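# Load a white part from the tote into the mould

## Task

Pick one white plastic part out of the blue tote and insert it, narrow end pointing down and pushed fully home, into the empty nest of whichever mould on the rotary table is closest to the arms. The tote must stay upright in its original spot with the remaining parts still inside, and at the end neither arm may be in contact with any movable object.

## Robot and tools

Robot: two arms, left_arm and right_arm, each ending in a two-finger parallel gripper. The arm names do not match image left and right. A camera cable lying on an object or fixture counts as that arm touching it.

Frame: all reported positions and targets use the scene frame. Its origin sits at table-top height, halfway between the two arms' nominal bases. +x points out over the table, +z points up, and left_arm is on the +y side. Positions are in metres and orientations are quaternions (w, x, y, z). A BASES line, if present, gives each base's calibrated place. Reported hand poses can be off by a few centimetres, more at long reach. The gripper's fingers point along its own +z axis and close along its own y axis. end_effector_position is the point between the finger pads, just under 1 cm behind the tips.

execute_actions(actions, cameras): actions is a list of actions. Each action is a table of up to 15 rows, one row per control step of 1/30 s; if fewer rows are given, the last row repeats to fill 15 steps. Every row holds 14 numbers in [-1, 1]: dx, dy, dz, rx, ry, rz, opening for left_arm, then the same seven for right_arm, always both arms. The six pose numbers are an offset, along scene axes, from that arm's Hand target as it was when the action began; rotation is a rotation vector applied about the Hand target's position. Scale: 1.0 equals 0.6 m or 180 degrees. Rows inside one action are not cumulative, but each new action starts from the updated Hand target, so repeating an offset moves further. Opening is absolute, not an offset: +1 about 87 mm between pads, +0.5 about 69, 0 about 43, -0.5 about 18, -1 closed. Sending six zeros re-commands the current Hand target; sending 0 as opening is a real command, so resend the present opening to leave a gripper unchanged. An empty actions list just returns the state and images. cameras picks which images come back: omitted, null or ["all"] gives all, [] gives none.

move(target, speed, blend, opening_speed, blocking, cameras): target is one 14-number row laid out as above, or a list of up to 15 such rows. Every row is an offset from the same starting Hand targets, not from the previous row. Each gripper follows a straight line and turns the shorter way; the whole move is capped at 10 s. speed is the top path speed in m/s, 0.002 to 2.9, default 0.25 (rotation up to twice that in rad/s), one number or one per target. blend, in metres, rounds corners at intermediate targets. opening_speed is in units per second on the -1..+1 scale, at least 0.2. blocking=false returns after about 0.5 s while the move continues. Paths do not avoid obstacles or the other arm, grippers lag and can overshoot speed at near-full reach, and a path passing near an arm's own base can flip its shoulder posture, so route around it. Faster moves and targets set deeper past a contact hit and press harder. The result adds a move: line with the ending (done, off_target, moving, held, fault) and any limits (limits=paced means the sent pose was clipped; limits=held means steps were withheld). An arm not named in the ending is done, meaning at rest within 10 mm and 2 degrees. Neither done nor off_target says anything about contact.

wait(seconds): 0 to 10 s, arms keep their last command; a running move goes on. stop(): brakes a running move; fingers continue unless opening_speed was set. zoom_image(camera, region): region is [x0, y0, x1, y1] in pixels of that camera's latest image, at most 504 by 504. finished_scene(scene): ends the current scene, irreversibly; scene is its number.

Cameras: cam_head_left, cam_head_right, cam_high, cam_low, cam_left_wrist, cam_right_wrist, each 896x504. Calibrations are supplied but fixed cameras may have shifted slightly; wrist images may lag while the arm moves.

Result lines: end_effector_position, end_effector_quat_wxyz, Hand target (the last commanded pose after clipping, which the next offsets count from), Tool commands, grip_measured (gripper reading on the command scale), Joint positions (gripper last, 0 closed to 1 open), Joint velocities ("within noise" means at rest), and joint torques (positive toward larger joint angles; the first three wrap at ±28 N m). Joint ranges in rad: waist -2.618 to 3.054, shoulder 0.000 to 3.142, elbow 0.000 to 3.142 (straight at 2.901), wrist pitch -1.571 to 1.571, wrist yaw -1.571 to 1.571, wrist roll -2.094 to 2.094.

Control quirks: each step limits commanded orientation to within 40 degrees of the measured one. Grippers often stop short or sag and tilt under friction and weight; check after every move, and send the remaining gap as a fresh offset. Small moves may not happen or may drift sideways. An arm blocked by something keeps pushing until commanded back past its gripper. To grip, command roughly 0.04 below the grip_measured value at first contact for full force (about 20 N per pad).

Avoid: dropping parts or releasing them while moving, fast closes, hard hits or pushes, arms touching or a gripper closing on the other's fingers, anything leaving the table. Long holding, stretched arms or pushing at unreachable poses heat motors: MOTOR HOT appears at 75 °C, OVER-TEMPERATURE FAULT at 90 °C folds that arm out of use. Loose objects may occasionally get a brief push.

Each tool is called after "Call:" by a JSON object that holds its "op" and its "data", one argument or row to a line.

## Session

Call:
{"op": "execute_actions", "data": {
  "actions": []
}}

Scene clock: 0.00 s.
left_arm: end_effector_position=(+0.3120, +0.2415, +0.2616) grip_measured=+1.000 end_effector_quat_wxyz=(+0.542, +0.103, +0.831, +0.070) | right_arm: end_effector_position=(+0.2310, -0.4574, +0.1255) grip_measured=+0.985 end_effector_quat_wxyz=(+0.450, +0.120, +0.878, -0.108)
Joint positions: left_arm=[-0.537 0.881 0.854 -0.45 -0.503 0.007 1] | right_arm=[-0.232 0.823 0.419 -0.208 0.095 -0.034 0.993]
Joint velocities: within noise
Joint torques (N m): no reading
Motor temperatures (°C): left_arm=[29 31 35 28 27 29 28] | right_arm=[30 34 34 28 27 28 31]
Heat: left arm: 35 °C; right arm: 34 °C.
Hand target: left_arm +0.3125, +0.2412, +0.2659; +0.547, +0.101, +0.829, +0.068 | right_arm +0.2344, -0.4583, +0.1320; +0.458, +0.120, +0.874, -0.109
Tool commands: left_gripper/opening=+1.0 right_gripper/opening=+1.0
camera_calibration:
cam_left_wrist: T_world_to_cam=[[-0.0995639, -0.970617, -0.219066, 0.319436], [-0.954538, 0.155336, -0.254417, 0.348628], [0.28097, 0.183776, -0.941957, 0.249229], [0, 0, 0, 1]] pos_world=[0.294557, 0.210093, 0.393437]
cam_right_wrist: T_world_to_cam=[[-0.31501, -0.944202, 0.0961823, -0.375248], [-0.946053, 0.304287, -0.111325, 0.397031], [0.0758463, -0.126062, -0.989119, 0.190546], [0, 0, 0, 1]] pos_world=[0.242954, -0.451101, 0.268765]

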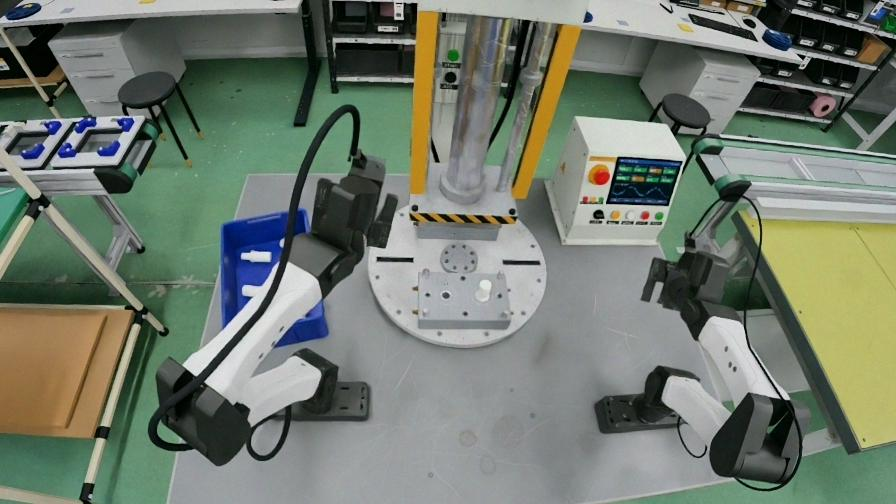

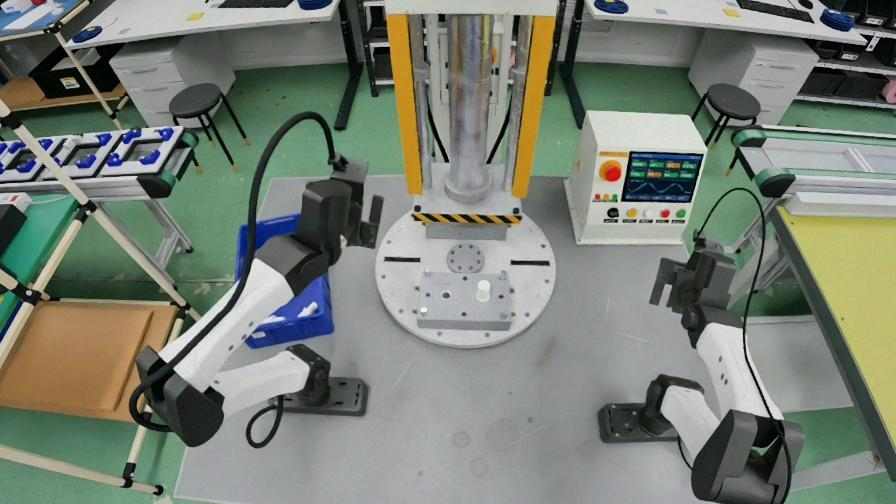

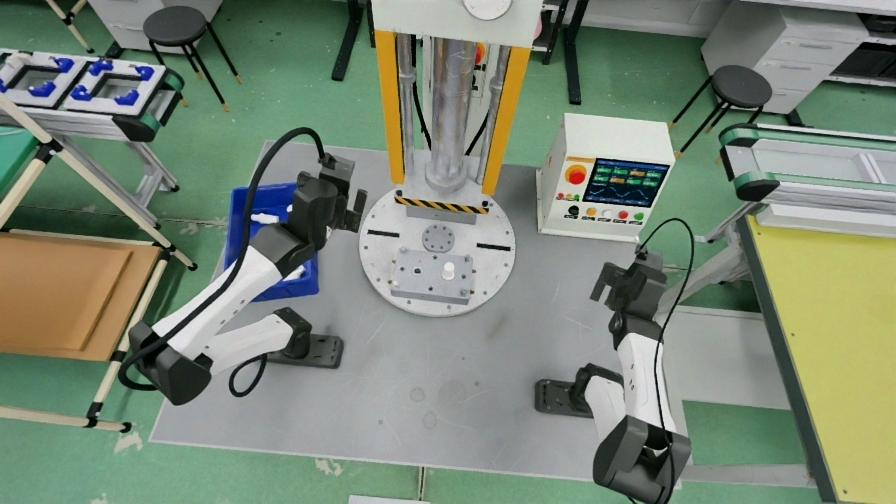

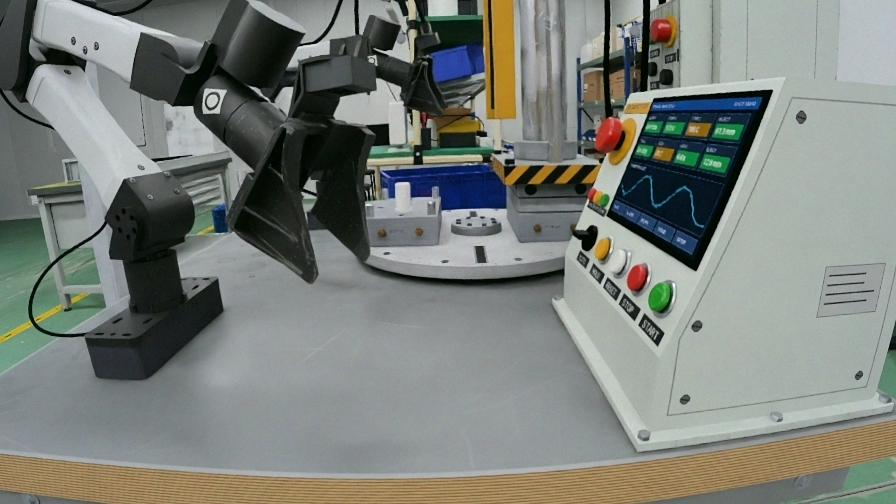

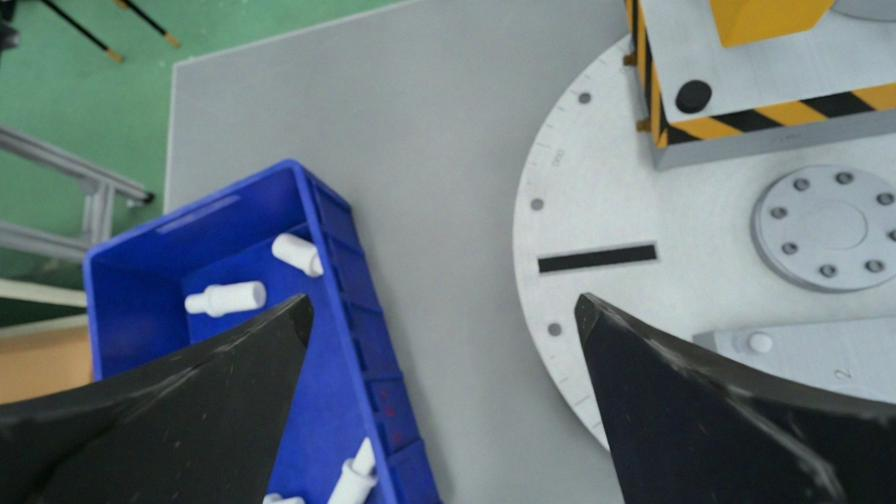

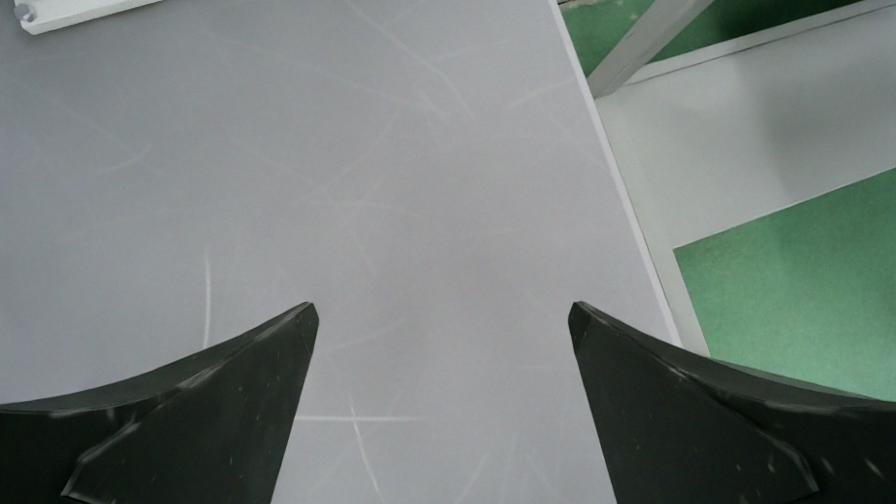

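Call:
{"op": "move", "data": {
  "target": [-0.021,0.231,0.032,-0.104,0.0536,0.0687,0.5,-0.029,0.564,0.155,0.1632,-0.0809,0.0445,0],
  "cameras": ["cam_left_wrist","cam_right_wrist","cam_head_left","cam_head_right"]
}}

Call:
{"op": "zoom_image", "data": {
  "camera": "cam_head_right",
  "region": [220, 200, 350, 360]
}}

Scene clock: 23.77 s.
left_arm: end_effector_position=(+0.2984, +0.3788, +0.2771) grip_measured=+0.500 end_effector_quat_wxyz=(+0.469, -0.079, +0.880, -0.018) | right_arm: end_effector_position=(+0.2133, -0.1270, +0.2138) grip_measured=+0.000 end_effector_quat_wxyz=(+0.519, +0.172, +0.823, +0.150)
Joint positions: left_arm=[0.405 0.947 1.082 -0.756 0.281 0.069 0.75] | right_arm=[1.176 1.226 0.879 -0.42 0.929 1.145 0.5]
Joint velocities: within noise
Joint torques (N m): left_arm=[1.36 -1.01 10.91 1.61 0.32 0.11] | right_arm=[0.1 -2.44 9.42 1.72 0.54 0.11]
Motor temperatures (°C): left_arm=[29 31 40 31 27 29 28] | right_arm=[30 34 38 32 27 28 31]
Heat: left arm: 40 °C; right arm: 38 °C.
Hand target: left_arm +0.2999, +0.3798, +0.2852; +0.474, -0.073, +0.877, -0.018 | right_arm +0.2170, -0.1199, +0.2250; +0.525, +0.184, +0.815, +0.163
Off the commanded pose: left_arm 0.008 m, 1 deg | right_arm 0.014 m, 2 deg.
move: off_target (right_arm)
camera_calibration:
cam_left_wrist: T_world_to_cam=[[0.118982, -0.986238, 0.114794, 0.302866], [-0.987267, -0.129808, -0.0919411, 0.390984], [0.105577, -0.102393, -0.989126, 0.416196], [0, 0, 0, 1]] pos_world=[0.30603, 0.392066, 0.41285]
cam_right_wrist: T_world_to_cam=[[-0.137823, -0.899606, -0.414383, -0.000287995], [-0.94494, 0.244801, -0.217167, 0.304497], [0.296806, 0.361637, -0.883813, 0.313125], [0, 0, 0, 1]] pos_world=[0.194755, -0.188038, 0.342751]
Images, in order (width x height): cam_head_left 896x504, cam_head_right 896x504, cam_left_wrist 896x504, cam_right_wrist 896x504.

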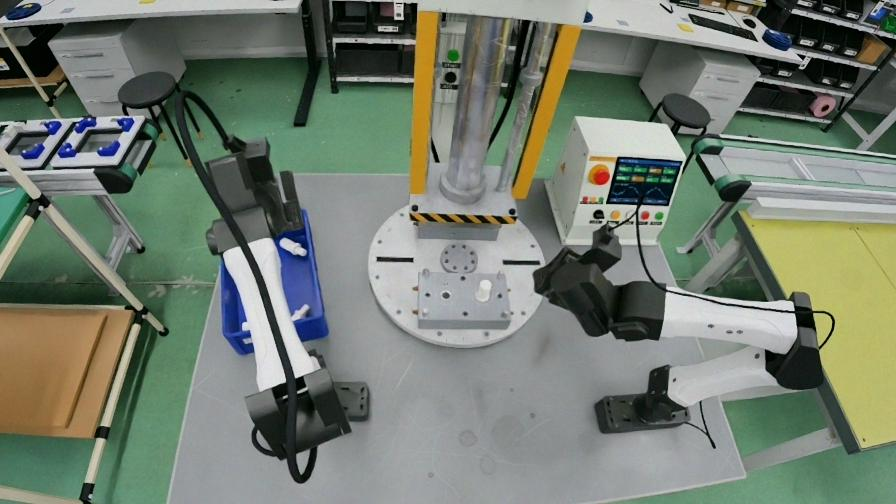

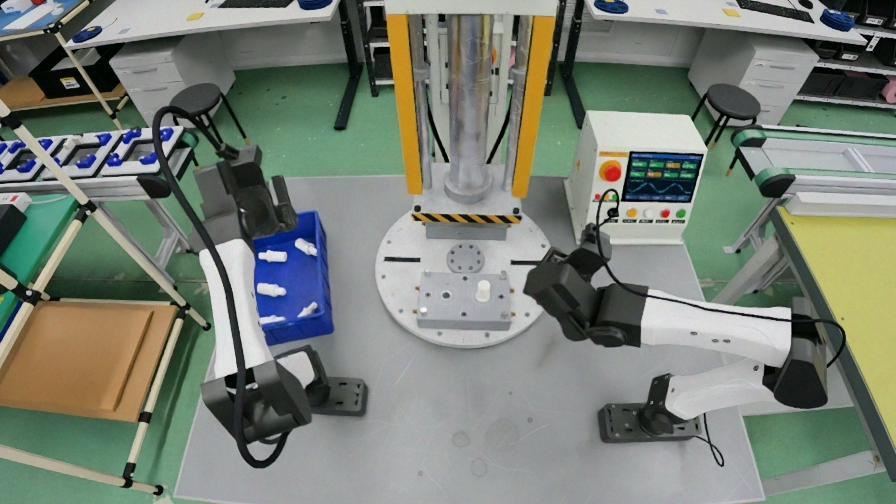

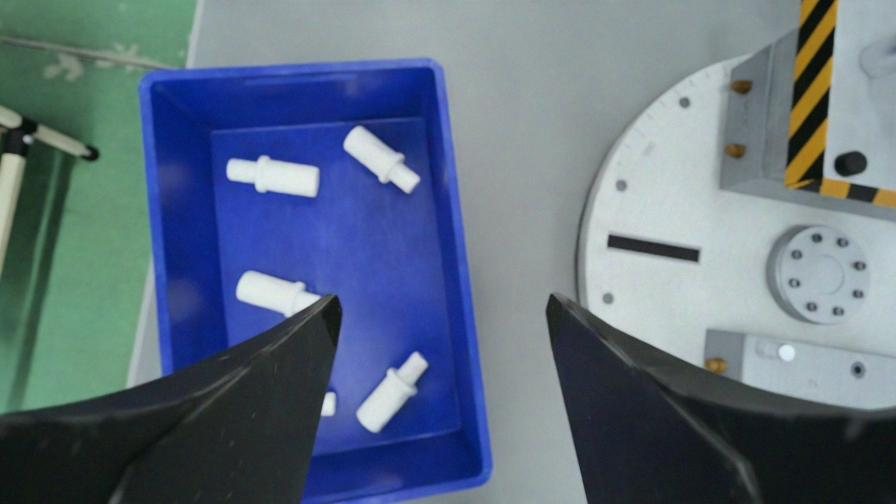

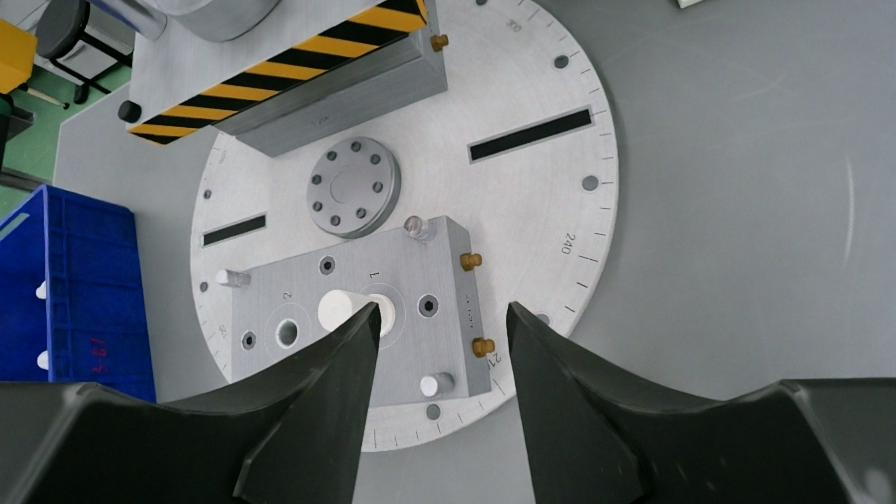

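Scaled by 3.150 from the camera's 896x504 image, which has a finer 1280x720 frame.

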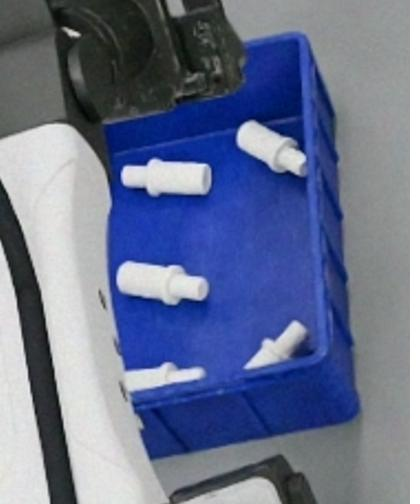

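Call:
{"op": "move", "data": {
  "target": [-0.005,0.2137,-0.192,-0.2040,0.2641,0.3560,0.2,0,0,0,0,0,0,0],
  "cameras": ["cam_left_wrist","cam_head_right"]
}}

Call:
{"op": "zoom_image", "data": {
  "camera": "cam_head_right",
  "region": [220, 200, 350, 360]
}}

Scene clock: 46.27 s.
left_arm: end_effector_position=(+0.2967, +0.5027, +0.1701) grip_measured=+0.200 end_effector_quat_wxyz=(+0.003, -0.635, +0.772, -0.007) | right_arm: end_effector_position=(+0.2134, -0.1270, +0.2139) grip_measured=+0.000 end_effector_quat_wxyz=(+0.520, +0.173, +0.823, +0.150)
Joint positions: left_arm=[0.706 1.902 1.755 -1.418 0.014 -0.683 0.6] | right_arm=[1.176 1.226 0.879 -0.42 0.93 1.145 0.5]
Joint velocities: within noise
Joint torques (N m): left_arm=[1.13 -6.91 9.62 0.22 -0.08 -0.07] | right_arm=[-0.02 -2.43 9.5 1.71 0.54 0.1]
Motor temperatures (°C): left_arm=[29 31 41 32 27 29 28] | right_arm=[30 35 43 32 27 28 31]
Heat: left arm: 41 °C; right arm: 43 °C.
Hand target: left_arm +0.2968, +0.5080, +0.1700; +0.000, -0.641, +0.767, +0.000 | right_arm +0.2170, -0.1200, +0.2249; +0.525, +0.184, +0.815, +0.162
Off the commanded pose: left_arm 0.005 m, 1 deg | right_arm 0.014 m, 2 deg.
move: off_target (right_arm)
camera_calibration:
cam_left_wrist: T_world_to_cam=[[0.982323, -0.185812, 0.0227225, -0.205256], [-0.135033, -0.61929, 0.773464, 0.241588], [-0.129647, -0.762859, -0.633433, 0.66448], [0, 0, 0, 1]] pos_world=[0.320397, 0.618378, 0.238708]
Images, in order (width x height): cam_head_right 896x504, cam_left_wrist 896x504.

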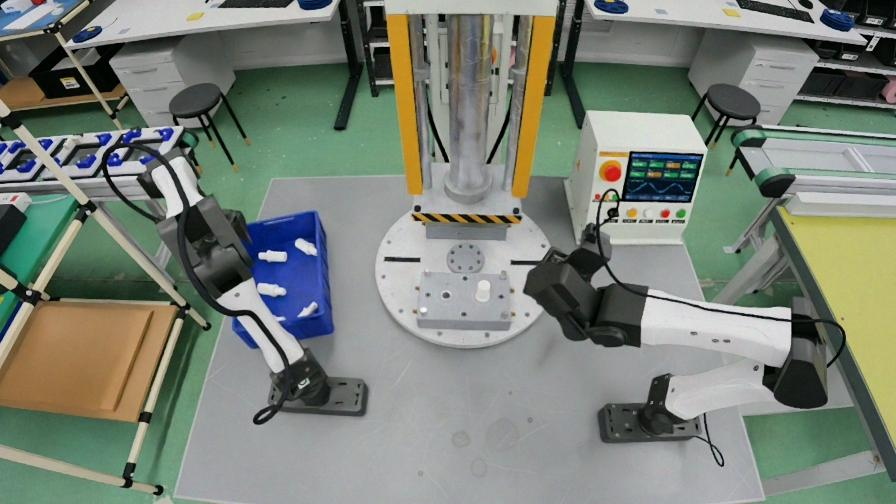

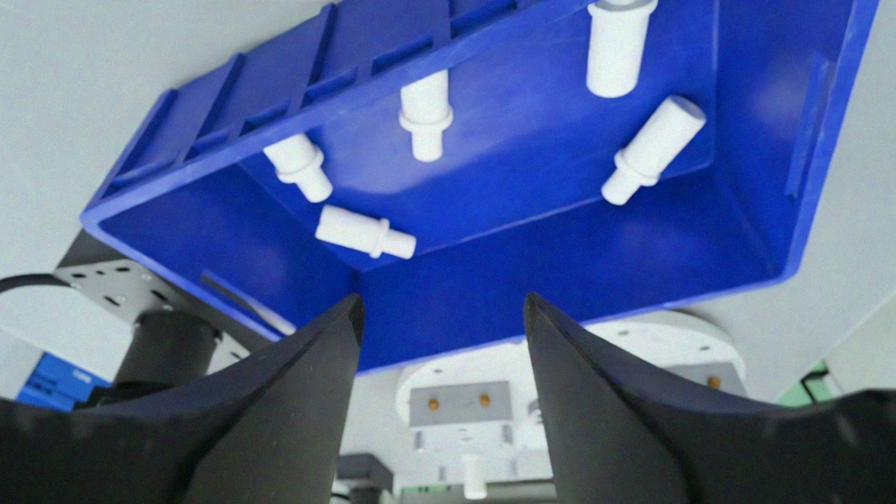

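Scaled by 3.150 from the camera's 896x504 image, which has a finer 1280x720 frame.

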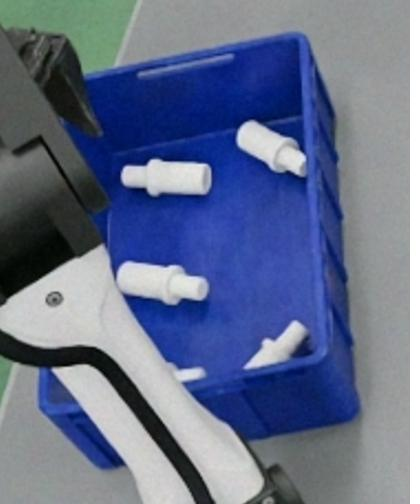

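Call:
{"op": "move", "data": {
  "target": [0,0,0,0.2187,-0.0398,0,0.2,0,0,0,0,0,0,0],
  "cameras": ["cam_left_wrist","cam_head_right","cam_high"]
}}

Call:
{"op": "zoom_image", "data": {
  "camera": "cam_head_right",
  "region": [220, 200, 350, 360]
}}

Scene clock: 110.97 s.
left_arm: end_effector_position=(+0.2964, +0.5063, +0.1631) grip_measured=+0.200 end_effector_quat_wxyz=(+0.244, -0.600, +0.731, +0.215) | right_arm: end_effector_position=(+0.2134, -0.1270, +0.2139) grip_measured=+0.000 end_effector_quat_wxyz=(+0.520, +0.173, +0.823, +0.150)
Joint positions: left_arm=[0.434 1.502 1.204 -0.867 -0.539 -0.839 0.6] | right_arm=[1.176 1.226 0.879 -0.42 0.93 1.146 0.5]
Joint velocities: within noise
Joint torques (N m): left_arm=[0.21 -7.62 6.86 1.17 -0.49 -0.09] | right_arm=[0.03 -2.52 9.44 1.68 0.52 0.1]
Motor temperatures (°C): left_arm=[29 35 43 29 27 29 28] | right_arm=[30 35 49 33 28 28 31]
Heat: left arm: 43 °C; right arm: 49 °C.
Hand target: left_arm +0.2967, +0.5081, +0.1700; +0.263, -0.602, +0.721, +0.219 | right_arm +0.2170, -0.1200, +0.2249; +0.525, +0.184, +0.815, +0.163
Off the commanded pose: left_arm 0.007 m, 3 deg | right_arm 0.014 m, 2 deg.
move: off_target (left_arm, right_arm)
camera_calibration:
cam_left_wrist: T_world_to_cam=[[0.982071, -0.188181, -0.0111795, -0.197263], [-0.181354, -0.959301, 0.216453, 0.525889], [-0.0514569, -0.210545, -0.976229, 0.415877], [0, 0, 0, 1]] pos_world=[0.310497, 0.554925, 0.289956]
Images, in order (width x height): cam_head_right 896x504, cam_high 896x504, cam_left_wrist 896x504.

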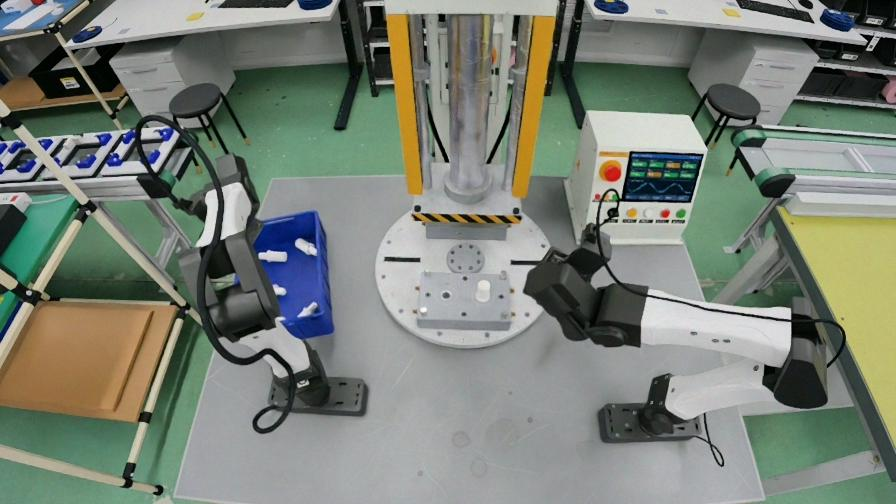

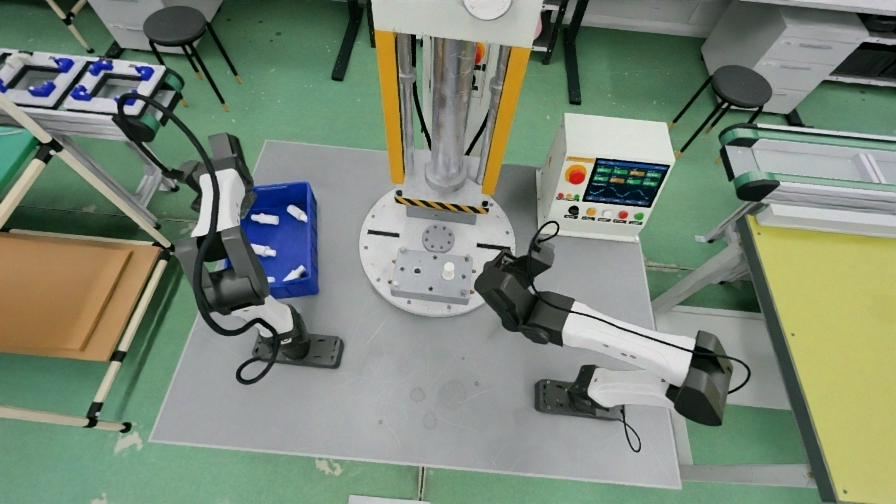

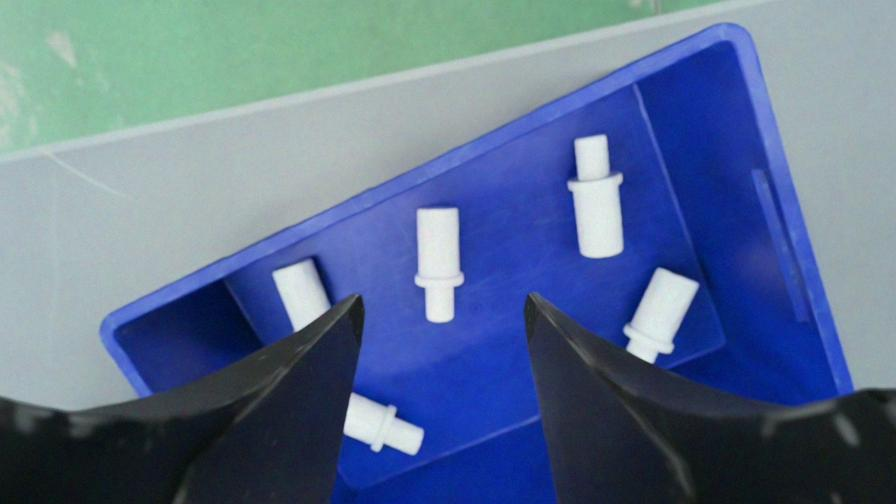

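Scaled by 3.150 from the camera's 896x504 image, which has a finer 1280x720 frame.

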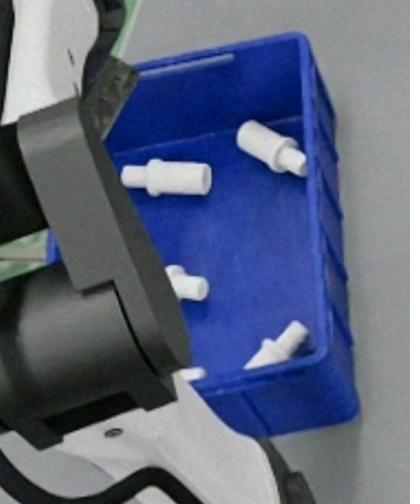

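Call:
{"op": "move", "data": {
  "target": [-0.004,-0.010,-0.19,0,0,0,0.2,0,0,0,0,0,0,0],
  "speed": 0.12,
  "cameras": ["cam_left_wrist","cam_head_right"]
}}

Call:
{"op": "zoom_image", "data": {
  "camera": "cam_head_right",
  "region": [220, 200, 350, 360]
}}

Scene clock: 122.87 s.
left_arm: end_effector_position=(+0.2942, +0.5004, +0.0596) grip_measured=+0.200 end_effector_quat_wxyz=(+0.260, -0.602, +0.725, +0.210) | right_arm: end_effector_position=(+0.2134, -0.1270, +0.2139) grip_measured=+0.000 end_effector_quat_wxyz=(+0.520, +0.173, +0.823, +0.150)
Joint positions: left_arm=[0.418 1.572 0.833 -0.4 -0.544 -0.857 0.6] | right_arm=[1.176 1.226 0.879 -0.42 0.93 1.146 0.5]
Joint velocities: within noise
Joint torques (N m): left_arm=[0.08 -4.64 6.5 1.23 -0.49 -0.07] | right_arm=[-0.1 -2.55 9.55 1.69 0.56 0.07]
Motor temperatures (°C): left_arm=[29 36 42 30 27 29 28] | right_arm=[30 35 49 33 28 28 31]
Heat: left arm: 42 °C; right arm: 49 °C.
Hand target: left_arm +0.2945, +0.5020, +0.0560; +0.263, -0.602, +0.721, +0.219 | right_arm +0.2170, -0.1200, +0.2249; +0.525, +0.184, +0.815, +0.163
Off the commanded pose: left_arm 0.004 m, 1 deg | right_arm 0.014 m, 2 deg.
move: off_target (right_arm)
camera_calibration:
cam_left_wrist: T_world_to_cam=[[0.982183, -0.186987, 0.0187587, -0.199832], [-0.186961, -0.962157, 0.198242, 0.546374], [-0.01902, -0.198218, -0.979973, 0.297994], [0, 0, 0, 1]] pos_world=[0.30409, 0.5474, 0.187461]
Images, in order (width x height): cam_head_right 896x504, cam_left_wrist 896x504.

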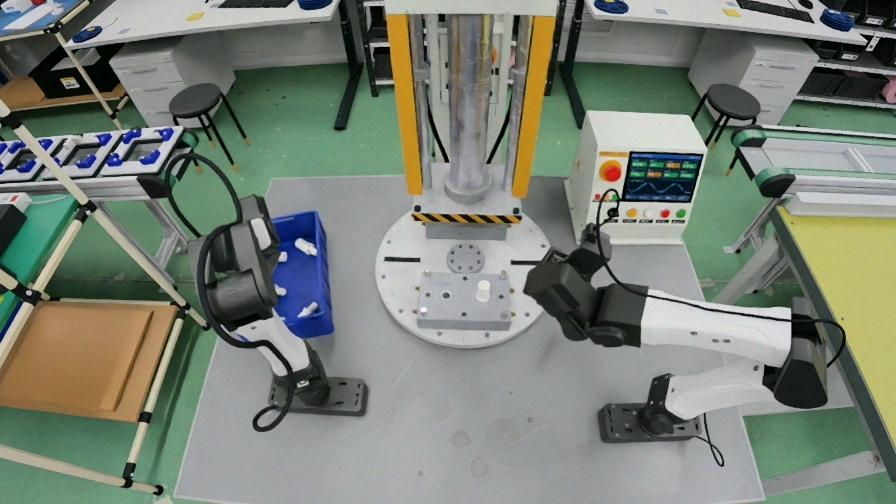

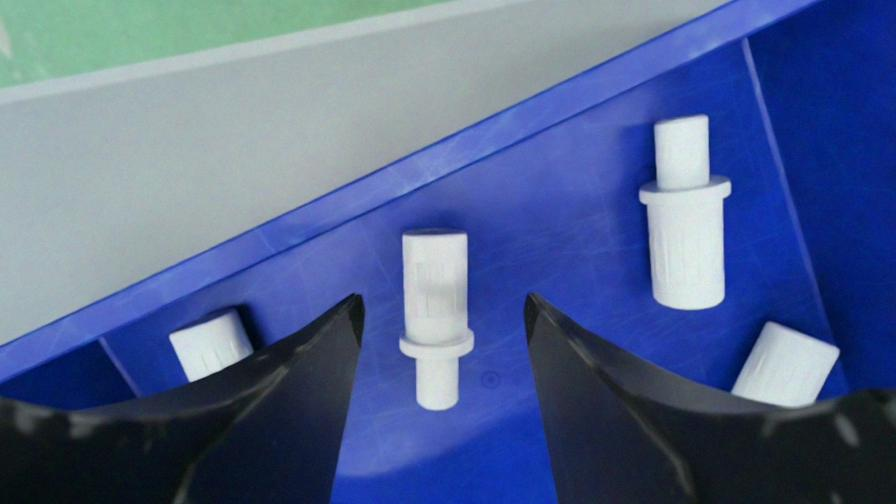

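Scaled by 3.150 from the camera's 896x504 image, which has a finer 1280x720 frame.

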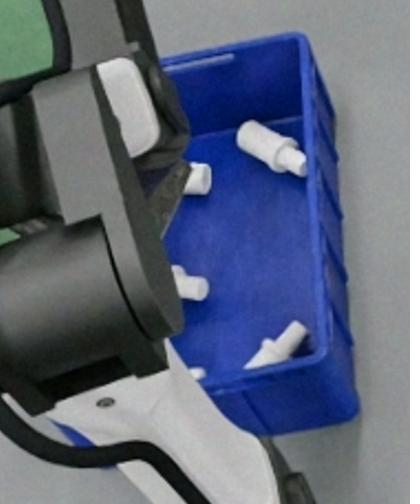

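Call:
{"op": "move", "data": {
  "target": [-0.005,-0.009,-0.067,0,0,0,0.2,0,0,0,0,0,0,0],
  "speed": 0.06,
  "cameras": ["cam_left_wrist"]
}}

Scene clock: 131.90 s.
left_arm: end_effector_position=(+0.2922, +0.4954, +0.0195) grip_measured=+0.200 end_effector_quat_wxyz=(+0.260, -0.602, +0.725, +0.209) | right_arm: end_effector_position=(+0.2134, -0.1270, +0.2139) grip_measured=+0.000 end_effector_quat_wxyz=(+0.520, +0.173, +0.823, +0.150)
Joint positions: left_arm=[0.404 1.658 0.733 -0.221 -0.549 -0.872 0.6] | right_arm=[1.176 1.226 0.879 -0.42 0.93 1.146 0.5]
Joint velocities: within noise
Joint torques (N m): left_arm=[0.05 -4.75 5.76 1.23 -0.5 -0.08] | right_arm=[-0.05 -2.56 9.51 1.66 0.53 0.11]
Motor temperatures (°C): left_arm=[29 36 41 31 28 29 28] | right_arm=[30 35 50 33 28 28 31]
Heat: left arm: 41 °C; right arm: 50 °C.
Hand target: left_arm +0.2914, +0.4966, +0.0157; +0.263, -0.602, +0.721, +0.219 | right_arm +0.2170, -0.1200, +0.2249; +0.525, +0.184, +0.815, +0.163
Off the commanded pose: left_arm 0.004 m, 1 deg | right_arm 0.014 m, 2 deg.
move: off_target (right_arm)
camera_calibration:
cam_left_wrist: T_world_to_cam=[[0.982142, -0.187121, 0.0195874, -0.197993], [-0.18725, -0.962026, 0.198603, 0.549082], [-0.0183193, -0.198724, -0.979884, 0.257716], [0, 0, 0, 1]] pos_world=[0.301994, 0.542396, 0.147361]
Images, in order (width x height): cam_left_wrist 896x504.

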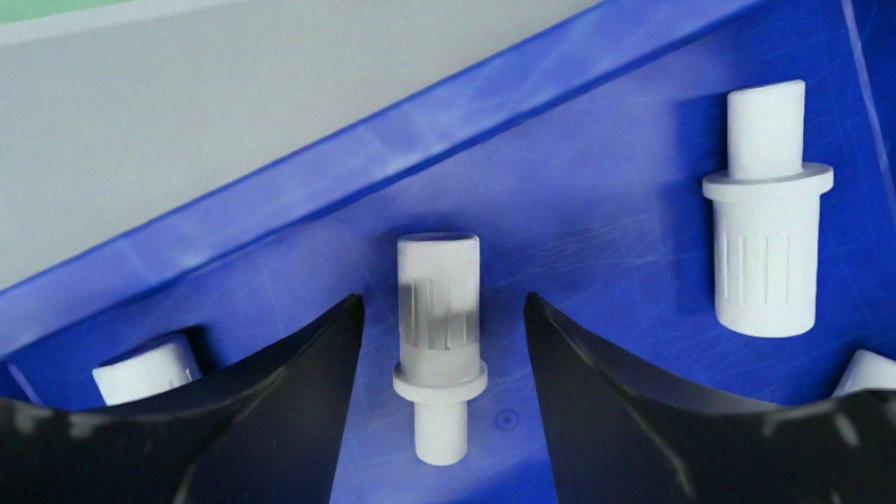

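Call:
{"op": "move", "data": {
  "target": [0,0,0,0,0,0,-0.5,0,0,0,0,0,0,0],
  "opening_speed": 0.5,
  "cameras": []
}}

Call:
{"op": "move", "data": {
  "target": [
    [0,0,0.06,0,0,0,-0.5,0,0,0,0,0,0,0],
    [0.0,-0.11,0.06,0,0,-0.16,-0.5,0,0,0,0,0,0,0]
  ],
  "speed": 0.1,
  "cameras": ["cam_left_wrist","cam_head_right"]
}}

Call:
{"op": "zoom_image", "data": {
  "camera": "cam_head_right",
  "region": [220, 200, 350, 360]
}}

Scene clock: 159.97 s.
left_arm: end_effector_position=(+0.2923, +0.4958, +0.0197) grip_measured=-0.344 end_effector_quat_wxyz=(+0.261, -0.602, +0.725, +0.210) | right_arm: end_effector_position=(+0.2134, -0.1270, +0.2139) grip_measured=+0.000 end_effector_quat_wxyz=(+0.520, +0.173, +0.823, +0.150)
Joint positions: left_arm=[0.404 1.658 0.733 -0.22 -0.551 -0.872 0.328] | right_arm=[1.176 1.226 0.879 -0.42 0.93 1.146 0.5]
Joint velocities: within noise
Joint torques (N m): left_arm=[0.02 -4.77 5.75 1.22 -0.49 -0.08] | right_arm=[-0.03 -2.52 9.54 1.73 0.55 0.11]
Motor temperatures (°C): left_arm=[29 35 40 31 28 29 28] | right_arm=[29 35 51 33 28 28 31]
Heat: left arm: 40 °C; right arm: 51 °C.
Hand target: left_arm +0.2914, +0.4966, +0.0157; +0.263, -0.602, +0.721, +0.219 | right_arm +0.2170, -0.1200, +0.2249; +0.525, +0.184, +0.815, +0.163
Off the commanded pose: left_arm 0.004 m, 1 deg | right_arm 0.014 m, 2 deg.
move: off_target (right_arm)
No camera images: "cameras" was empty.

Scene clock: 163.43 s.
left_arm: end_effector_position=(+0.2863, +0.4320, +0.0466) grip_measured=-0.344 end_effector_quat_wxyz=(+0.292, -0.410, +0.851, +0.152) | right_arm: end_effector_position=(+0.2134, -0.1270, +0.2139) grip_measured=+0.000 end_effector_quat_wxyz=(+0.520, +0.173, +0.823, +0.150)
Joint positions: left_arm=[0.258 1.368 0.579 -0.23 -0.404 -0.537 0.328] | right_arm=[1.176 1.226 0.879 -0.42 0.93 1.146 0.5]
Joint velocities: within noise
Joint torques (N m): left_arm=[0.09 -5.81 6.41 1.51 -0.11 0.11] | right_arm=[0.06 -2.52 9.5 1.68 0.54 0.09]
Motor temperatures (°C): left_arm=[29 35 40 31 28 29 28] | right_arm=[29 35 51 33 28 28 31]
Heat: left arm: 40 °C; right arm: 51 °C.
Hand target: left_arm +0.2914, +0.4306, +0.0518; +0.309, -0.404, +0.848, +0.147 | right_arm +0.2170, -0.1200, +0.2249; +0.525, +0.184, +0.815, +0.163
Off the commanded pose: left_arm 0.007 m, 2 deg | right_arm 0.014 m, 2 deg.
move: off_target (right_arm)
camera_calibration:
cam_left_wrist: T_world_to_cam=[[0.78655, -0.617442, -0.0102073, 0.0386544], [-0.602228, -0.770616, 0.208501, 0.517327], [-0.136603, -0.15785, -0.977969, 0.287661], [0, 0, 0, 1]] pos_world=[0.32044, 0.467934, 0.173855]
Images, in order (width x height): cam_head_right 896x504, cam_left_wrist 896x504.

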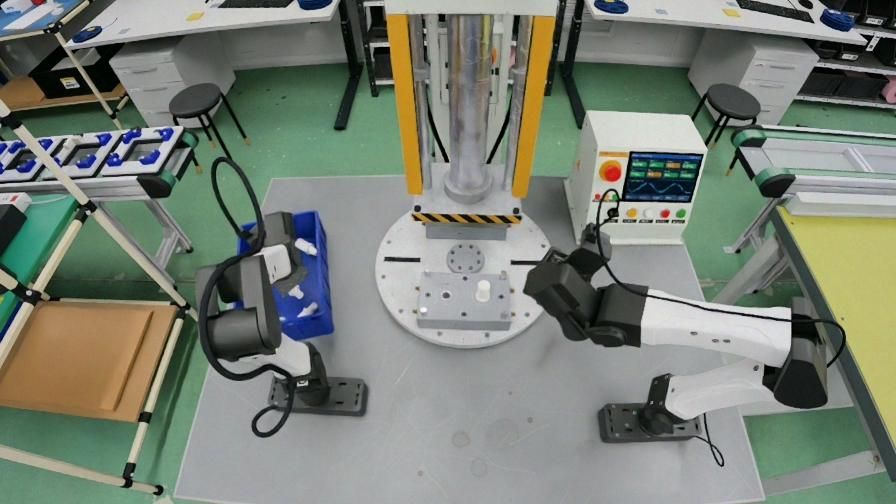

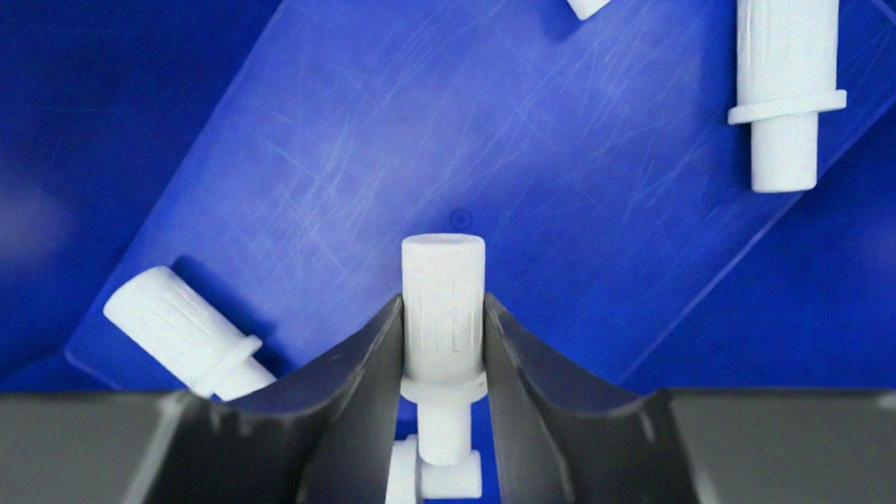

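Scaled by 3.150 from the camera's 896x504 image, which has a finer 1280x720 frame.

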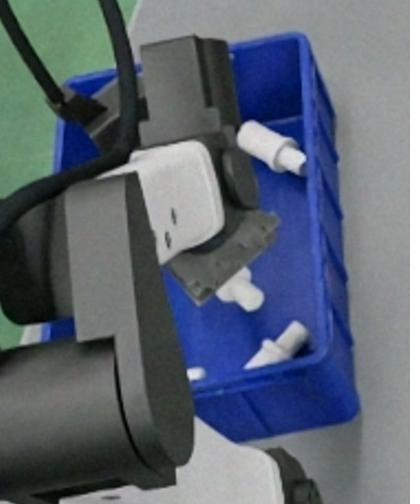

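Call:
{"op": "move", "data": {
  "target": [
    [0.033,0.014,0,0,0,0,-0.5,0,0,0,0,0,0,0],
    [0.033,0.014,-0.050,0,0,0,-0.5,0,0,0,0,0,0,0]
  ],
  "speed": 0.06,
  "cameras": ["cam_left_wrist"]
}}

Scene clock: 180.20 s.
left_arm: end_effector_position=(+0.3106, +0.4370, +0.0251) grip_measured=-0.344 end_effector_quat_wxyz=(+0.307, -0.405, +0.849, +0.147) | right_arm: end_effector_position=(+0.2134, -0.1270, +0.2139) grip_measured=+0.000 end_effector_quat_wxyz=(+0.520, +0.173, +0.823, +0.150)
Joint positions: left_arm=[0.258 1.514 0.578 -0.048 -0.395 -0.524 0.328] | right_arm=[1.176 1.226 0.879 -0.42 0.93 1.146 0.5]
Joint velocities: within noise
Joint torques (N m): left_arm=[1.26 -3.89 6.13 1.57 -0.1 0.1] | right_arm=[-0.08 -2.4 9.4 1.69 0.52 0.09]
Motor temperatures (°C): left_arm=[29 35 41 32 28 29 29] | right_arm=[29 35 51 34 28 28 31]
Heat: left arm: 41 °C; right arm: 51 °C.
Hand target: left_arm +0.3113, +0.4391, +0.0218; +0.309, -0.404, +0.848, +0.147 | right_arm +0.2170, -0.1200, +0.2249; +0.525, +0.184, +0.815, +0.163
Off the commanded pose: left_arm 0.004 m, 0 deg | right_arm 0.014 m, 2 deg.
move: off_target (right_arm)
camera_calibration:
cam_left_wrist: T_world_to_cam=[[0.777341, -0.629, 0.00999112, 0.0297605], [-0.619701, -0.762924, 0.184166, 0.542992], [-0.108218, -0.149352, -0.982844, 0.258389], [0, 0, 0, 1]] pos_world=[0.341321, 0.471572, 0.153658]
Images, in order (width x height): cam_left_wrist 896x504.

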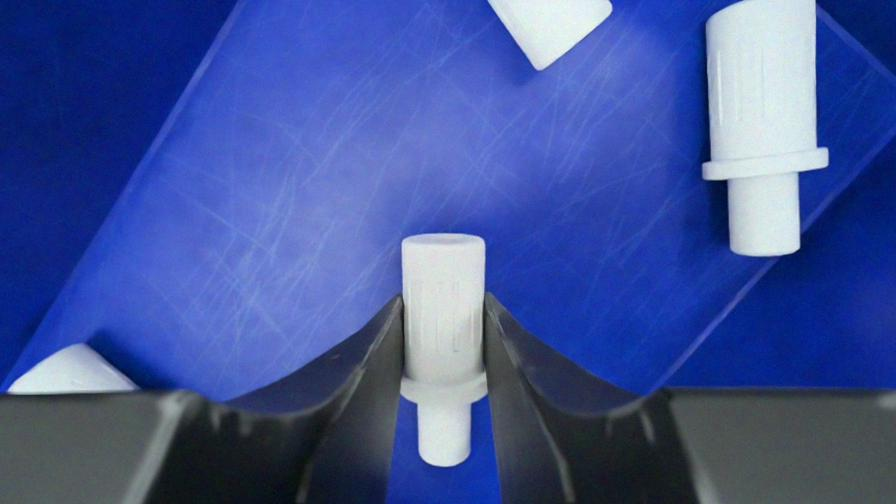

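Call:
{"op": "move", "data": {
  "target": [0,0,-0.0095,0,0,0,-0.5,0,0,0,0,0,0,0],
  "speed": 0.03,
  "cameras": []
}}

Call:
{"op": "move", "data": {
  "target": [0,0,0,0,0,0,0.1,0,0,0,0,0,0,0],
  "opening_speed": 0.4,
  "cameras": ["cam_left_wrist"]
}}

Scene clock: 190.50 s.
left_arm: end_effector_position=(+0.3117, +0.4372, +0.0207) grip_measured=-0.344 end_effector_quat_wxyz=(+0.309, -0.405, +0.848, +0.146) | right_arm: end_effector_position=(+0.2134, -0.1271, +0.2139) grip_measured=+0.000 end_effector_quat_wxyz=(+0.520, +0.173, +0.823, +0.150)
Joint positions: left_arm=[0.258 1.531 0.569 -0.017 -0.395 -0.524 0.328] | right_arm=[1.176 1.226 0.879 -0.42 0.93 1.146 0.5]
Joint velocities: within noise
Joint torques (N m): left_arm=[1.28 -3.82 5.76 1.58 -0.09 0.09] | right_arm=[-0.02 -2.52 9.59 1.72 0.55 0.12]
Motor temperatures (°C): left_arm=[29 34 41 32 27 29 29] | right_arm=[29 35 52 34 28 28 31]
Heat: left arm: 41 °C; right arm: 52 °C.
Hand target: left_arm +0.3112, +0.4390, +0.0161; +0.309, -0.404, +0.848, +0.147 | right_arm +0.2170, -0.1200, +0.2249; +0.525, +0.184, +0.815, +0.163
Off the commanded pose: left_arm 0.005 m, 0 deg | right_arm 0.014 m, 2 deg.
move: off_target (right_arm)
No camera images: "cameras" was empty.

Scene clock: 192.20 s.
left_arm: end_effector_position=(+0.3125, +0.4374, +0.0211) grip_measured=+0.100 end_effector_quat_wxyz=(+0.311, -0.405, +0.847, +0.146) | right_arm: end_effector_position=(+0.2134, -0.1271, +0.2139) grip_measured=+0.000 end_effector_quat_wxyz=(+0.520, +0.173, +0.823, +0.150)
Joint positions: left_arm=[0.258 1.531 0.569 -0.014 -0.395 -0.524 0.55] | right_arm=[1.176 1.226 0.879 -0.42 0.93 1.146 0.5]
Joint velocities: within noise
Joint torques (N m): left_arm=[1.25 -3.82 5.79 1.56 -0.09 0.1] | right_arm=[-0.01 -2.52 9.5 1.69 0.52 0.11]
Motor temperatures (°C): left_arm=[29 34 41 32 27 29 29] | right_arm=[29 35 52 34 28 28 31]
Heat: left arm: 41 °C; right arm: 52 °C.
Hand target: left_arm +0.3113, +0.4391, +0.0161; +0.309, -0.404, +0.848, +0.147 | right_arm +0.2170, -0.1200, +0.2249; +0.525, +0.184, +0.815, +0.163
Off the commanded pose: left_arm 0.005 m, 0 deg | right_arm 0.014 m, 2 deg.
move: off_target (right_arm)
camera_calibration:
cam_left_wrist: T_world_to_cam=[[0.777056, -0.629269, 0.0143087, 0.0288547], [-0.621242, -0.763093, 0.17818, 0.545879], [-0.101204, -0.147345, -0.983894, 0.251589], [0, 0, 0, 1]] pos_world=[0.342163, 0.471784, 0.14986]
Images, in order (width x height): cam_left_wrist 896x504.

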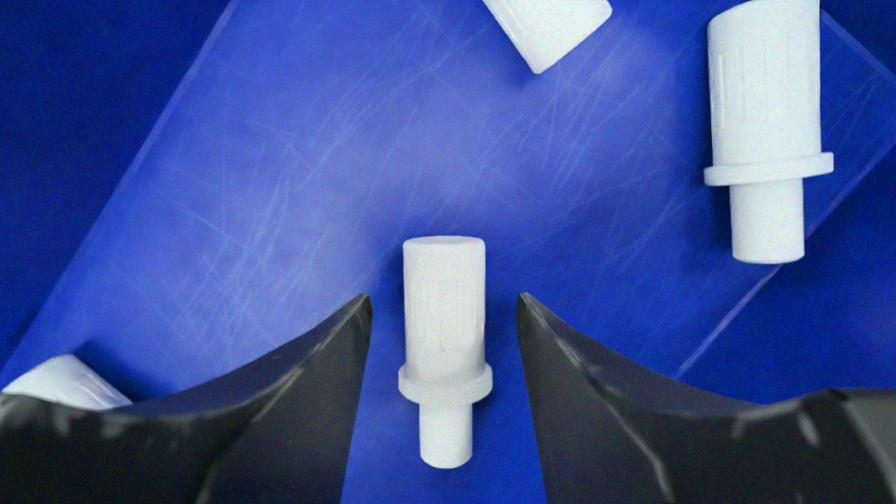

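Call:
{"op": "move", "data": {
  "target": [
    [0,0,0.04,0,0,0,0.1,0,0,0,0,0,0,0],
    [0,0,0.1,-0.1724,0.1402,0,0.1,0,0,0,0,0,0,0]
  ],
  "speed": 0.15,
  "cameras": ["cam_left_wrist","cam_head_right"]
}}

Call:
{"op": "zoom_image", "data": {
  "camera": "cam_head_right",
  "region": [220, 200, 350, 360]
}}

Scene clock: 203.67 s.
left_arm: end_effector_position=(+0.3076, +0.4367, +0.0760) grip_measured=+0.100 end_effector_quat_wxyz=(+0.003, -0.431, +0.903, +0.006) | right_arm: end_effector_position=(+0.2134, -0.1271, +0.2139) grip_measured=+0.000 end_effector_quat_wxyz=(+0.520, +0.173, +0.823, +0.150)
Joint positions: left_arm=[0.469 1.875 1.345 -1.034 -0.011 -0.433 0.55] | right_arm=[1.176 1.226 0.879 -0.42 0.93 1.146 0.5]
Joint velocities: within noise
Joint torques (N m): left_arm=[1.29 -6.42 9.54 0.26 0.18 0.1] | right_arm=[0.01 -2.45 9.48 1.69 0.57 0.1]
Motor temperatures (°C): left_arm=[29 34 41 33 27 29 28] | right_arm=[29 35 52 34 28 28 31]
Heat: left arm: 41 °C; right arm: 52 °C.
Hand target: left_arm +0.3112, +0.4391, +0.0760; +0.000, -0.430, +0.903, +0.000 | right_arm +0.2170, -0.1200, +0.2249; +0.525, +0.184, +0.815, +0.163
Off the commanded pose: left_arm 0.004 m, 1 deg | right_arm 0.014 m, 2 deg.
move: off_target (right_arm)
camera_calibration:
cam_left_wrist: T_world_to_cam=[[0.781234, -0.624239, 0.000233192, 0.0289683], [-0.402751, -0.503756, 0.764213, 0.307553], [-0.476934, -0.597123, -0.644964, 0.591336], [0, 0, 0, 1]] pos_world=[0.383265, 0.526115, 0.146348]
Images, in order (width x height): cam_head_right 896x504, cam_left_wrist 896x504.

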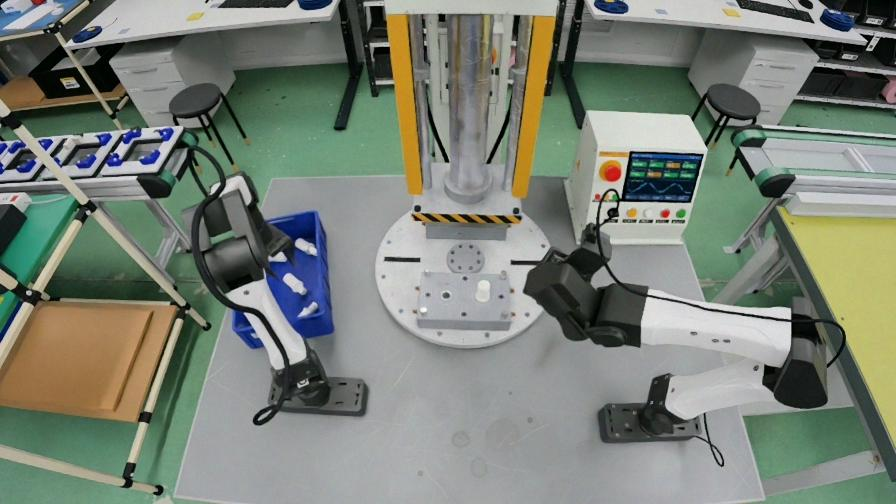

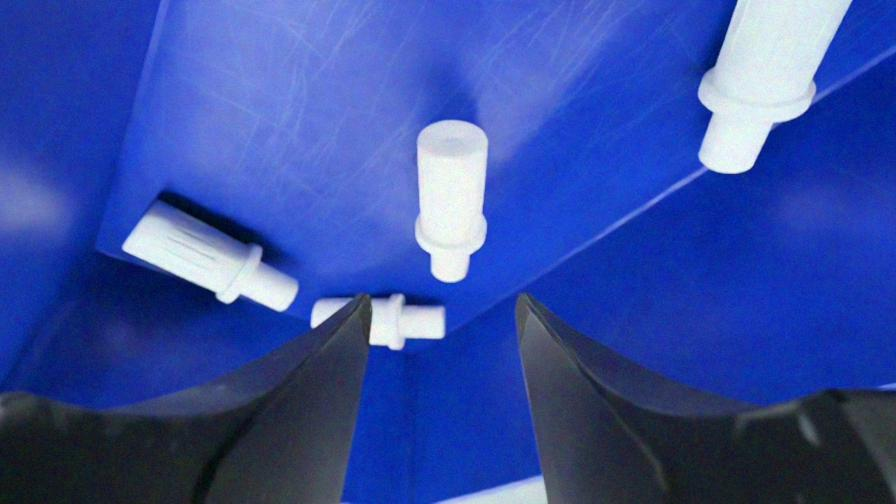

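Scaled by 3.150 from the camera's 896x504 image, which has a finer 1280x720 frame.

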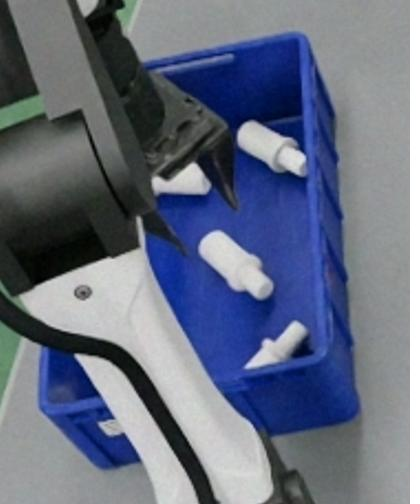

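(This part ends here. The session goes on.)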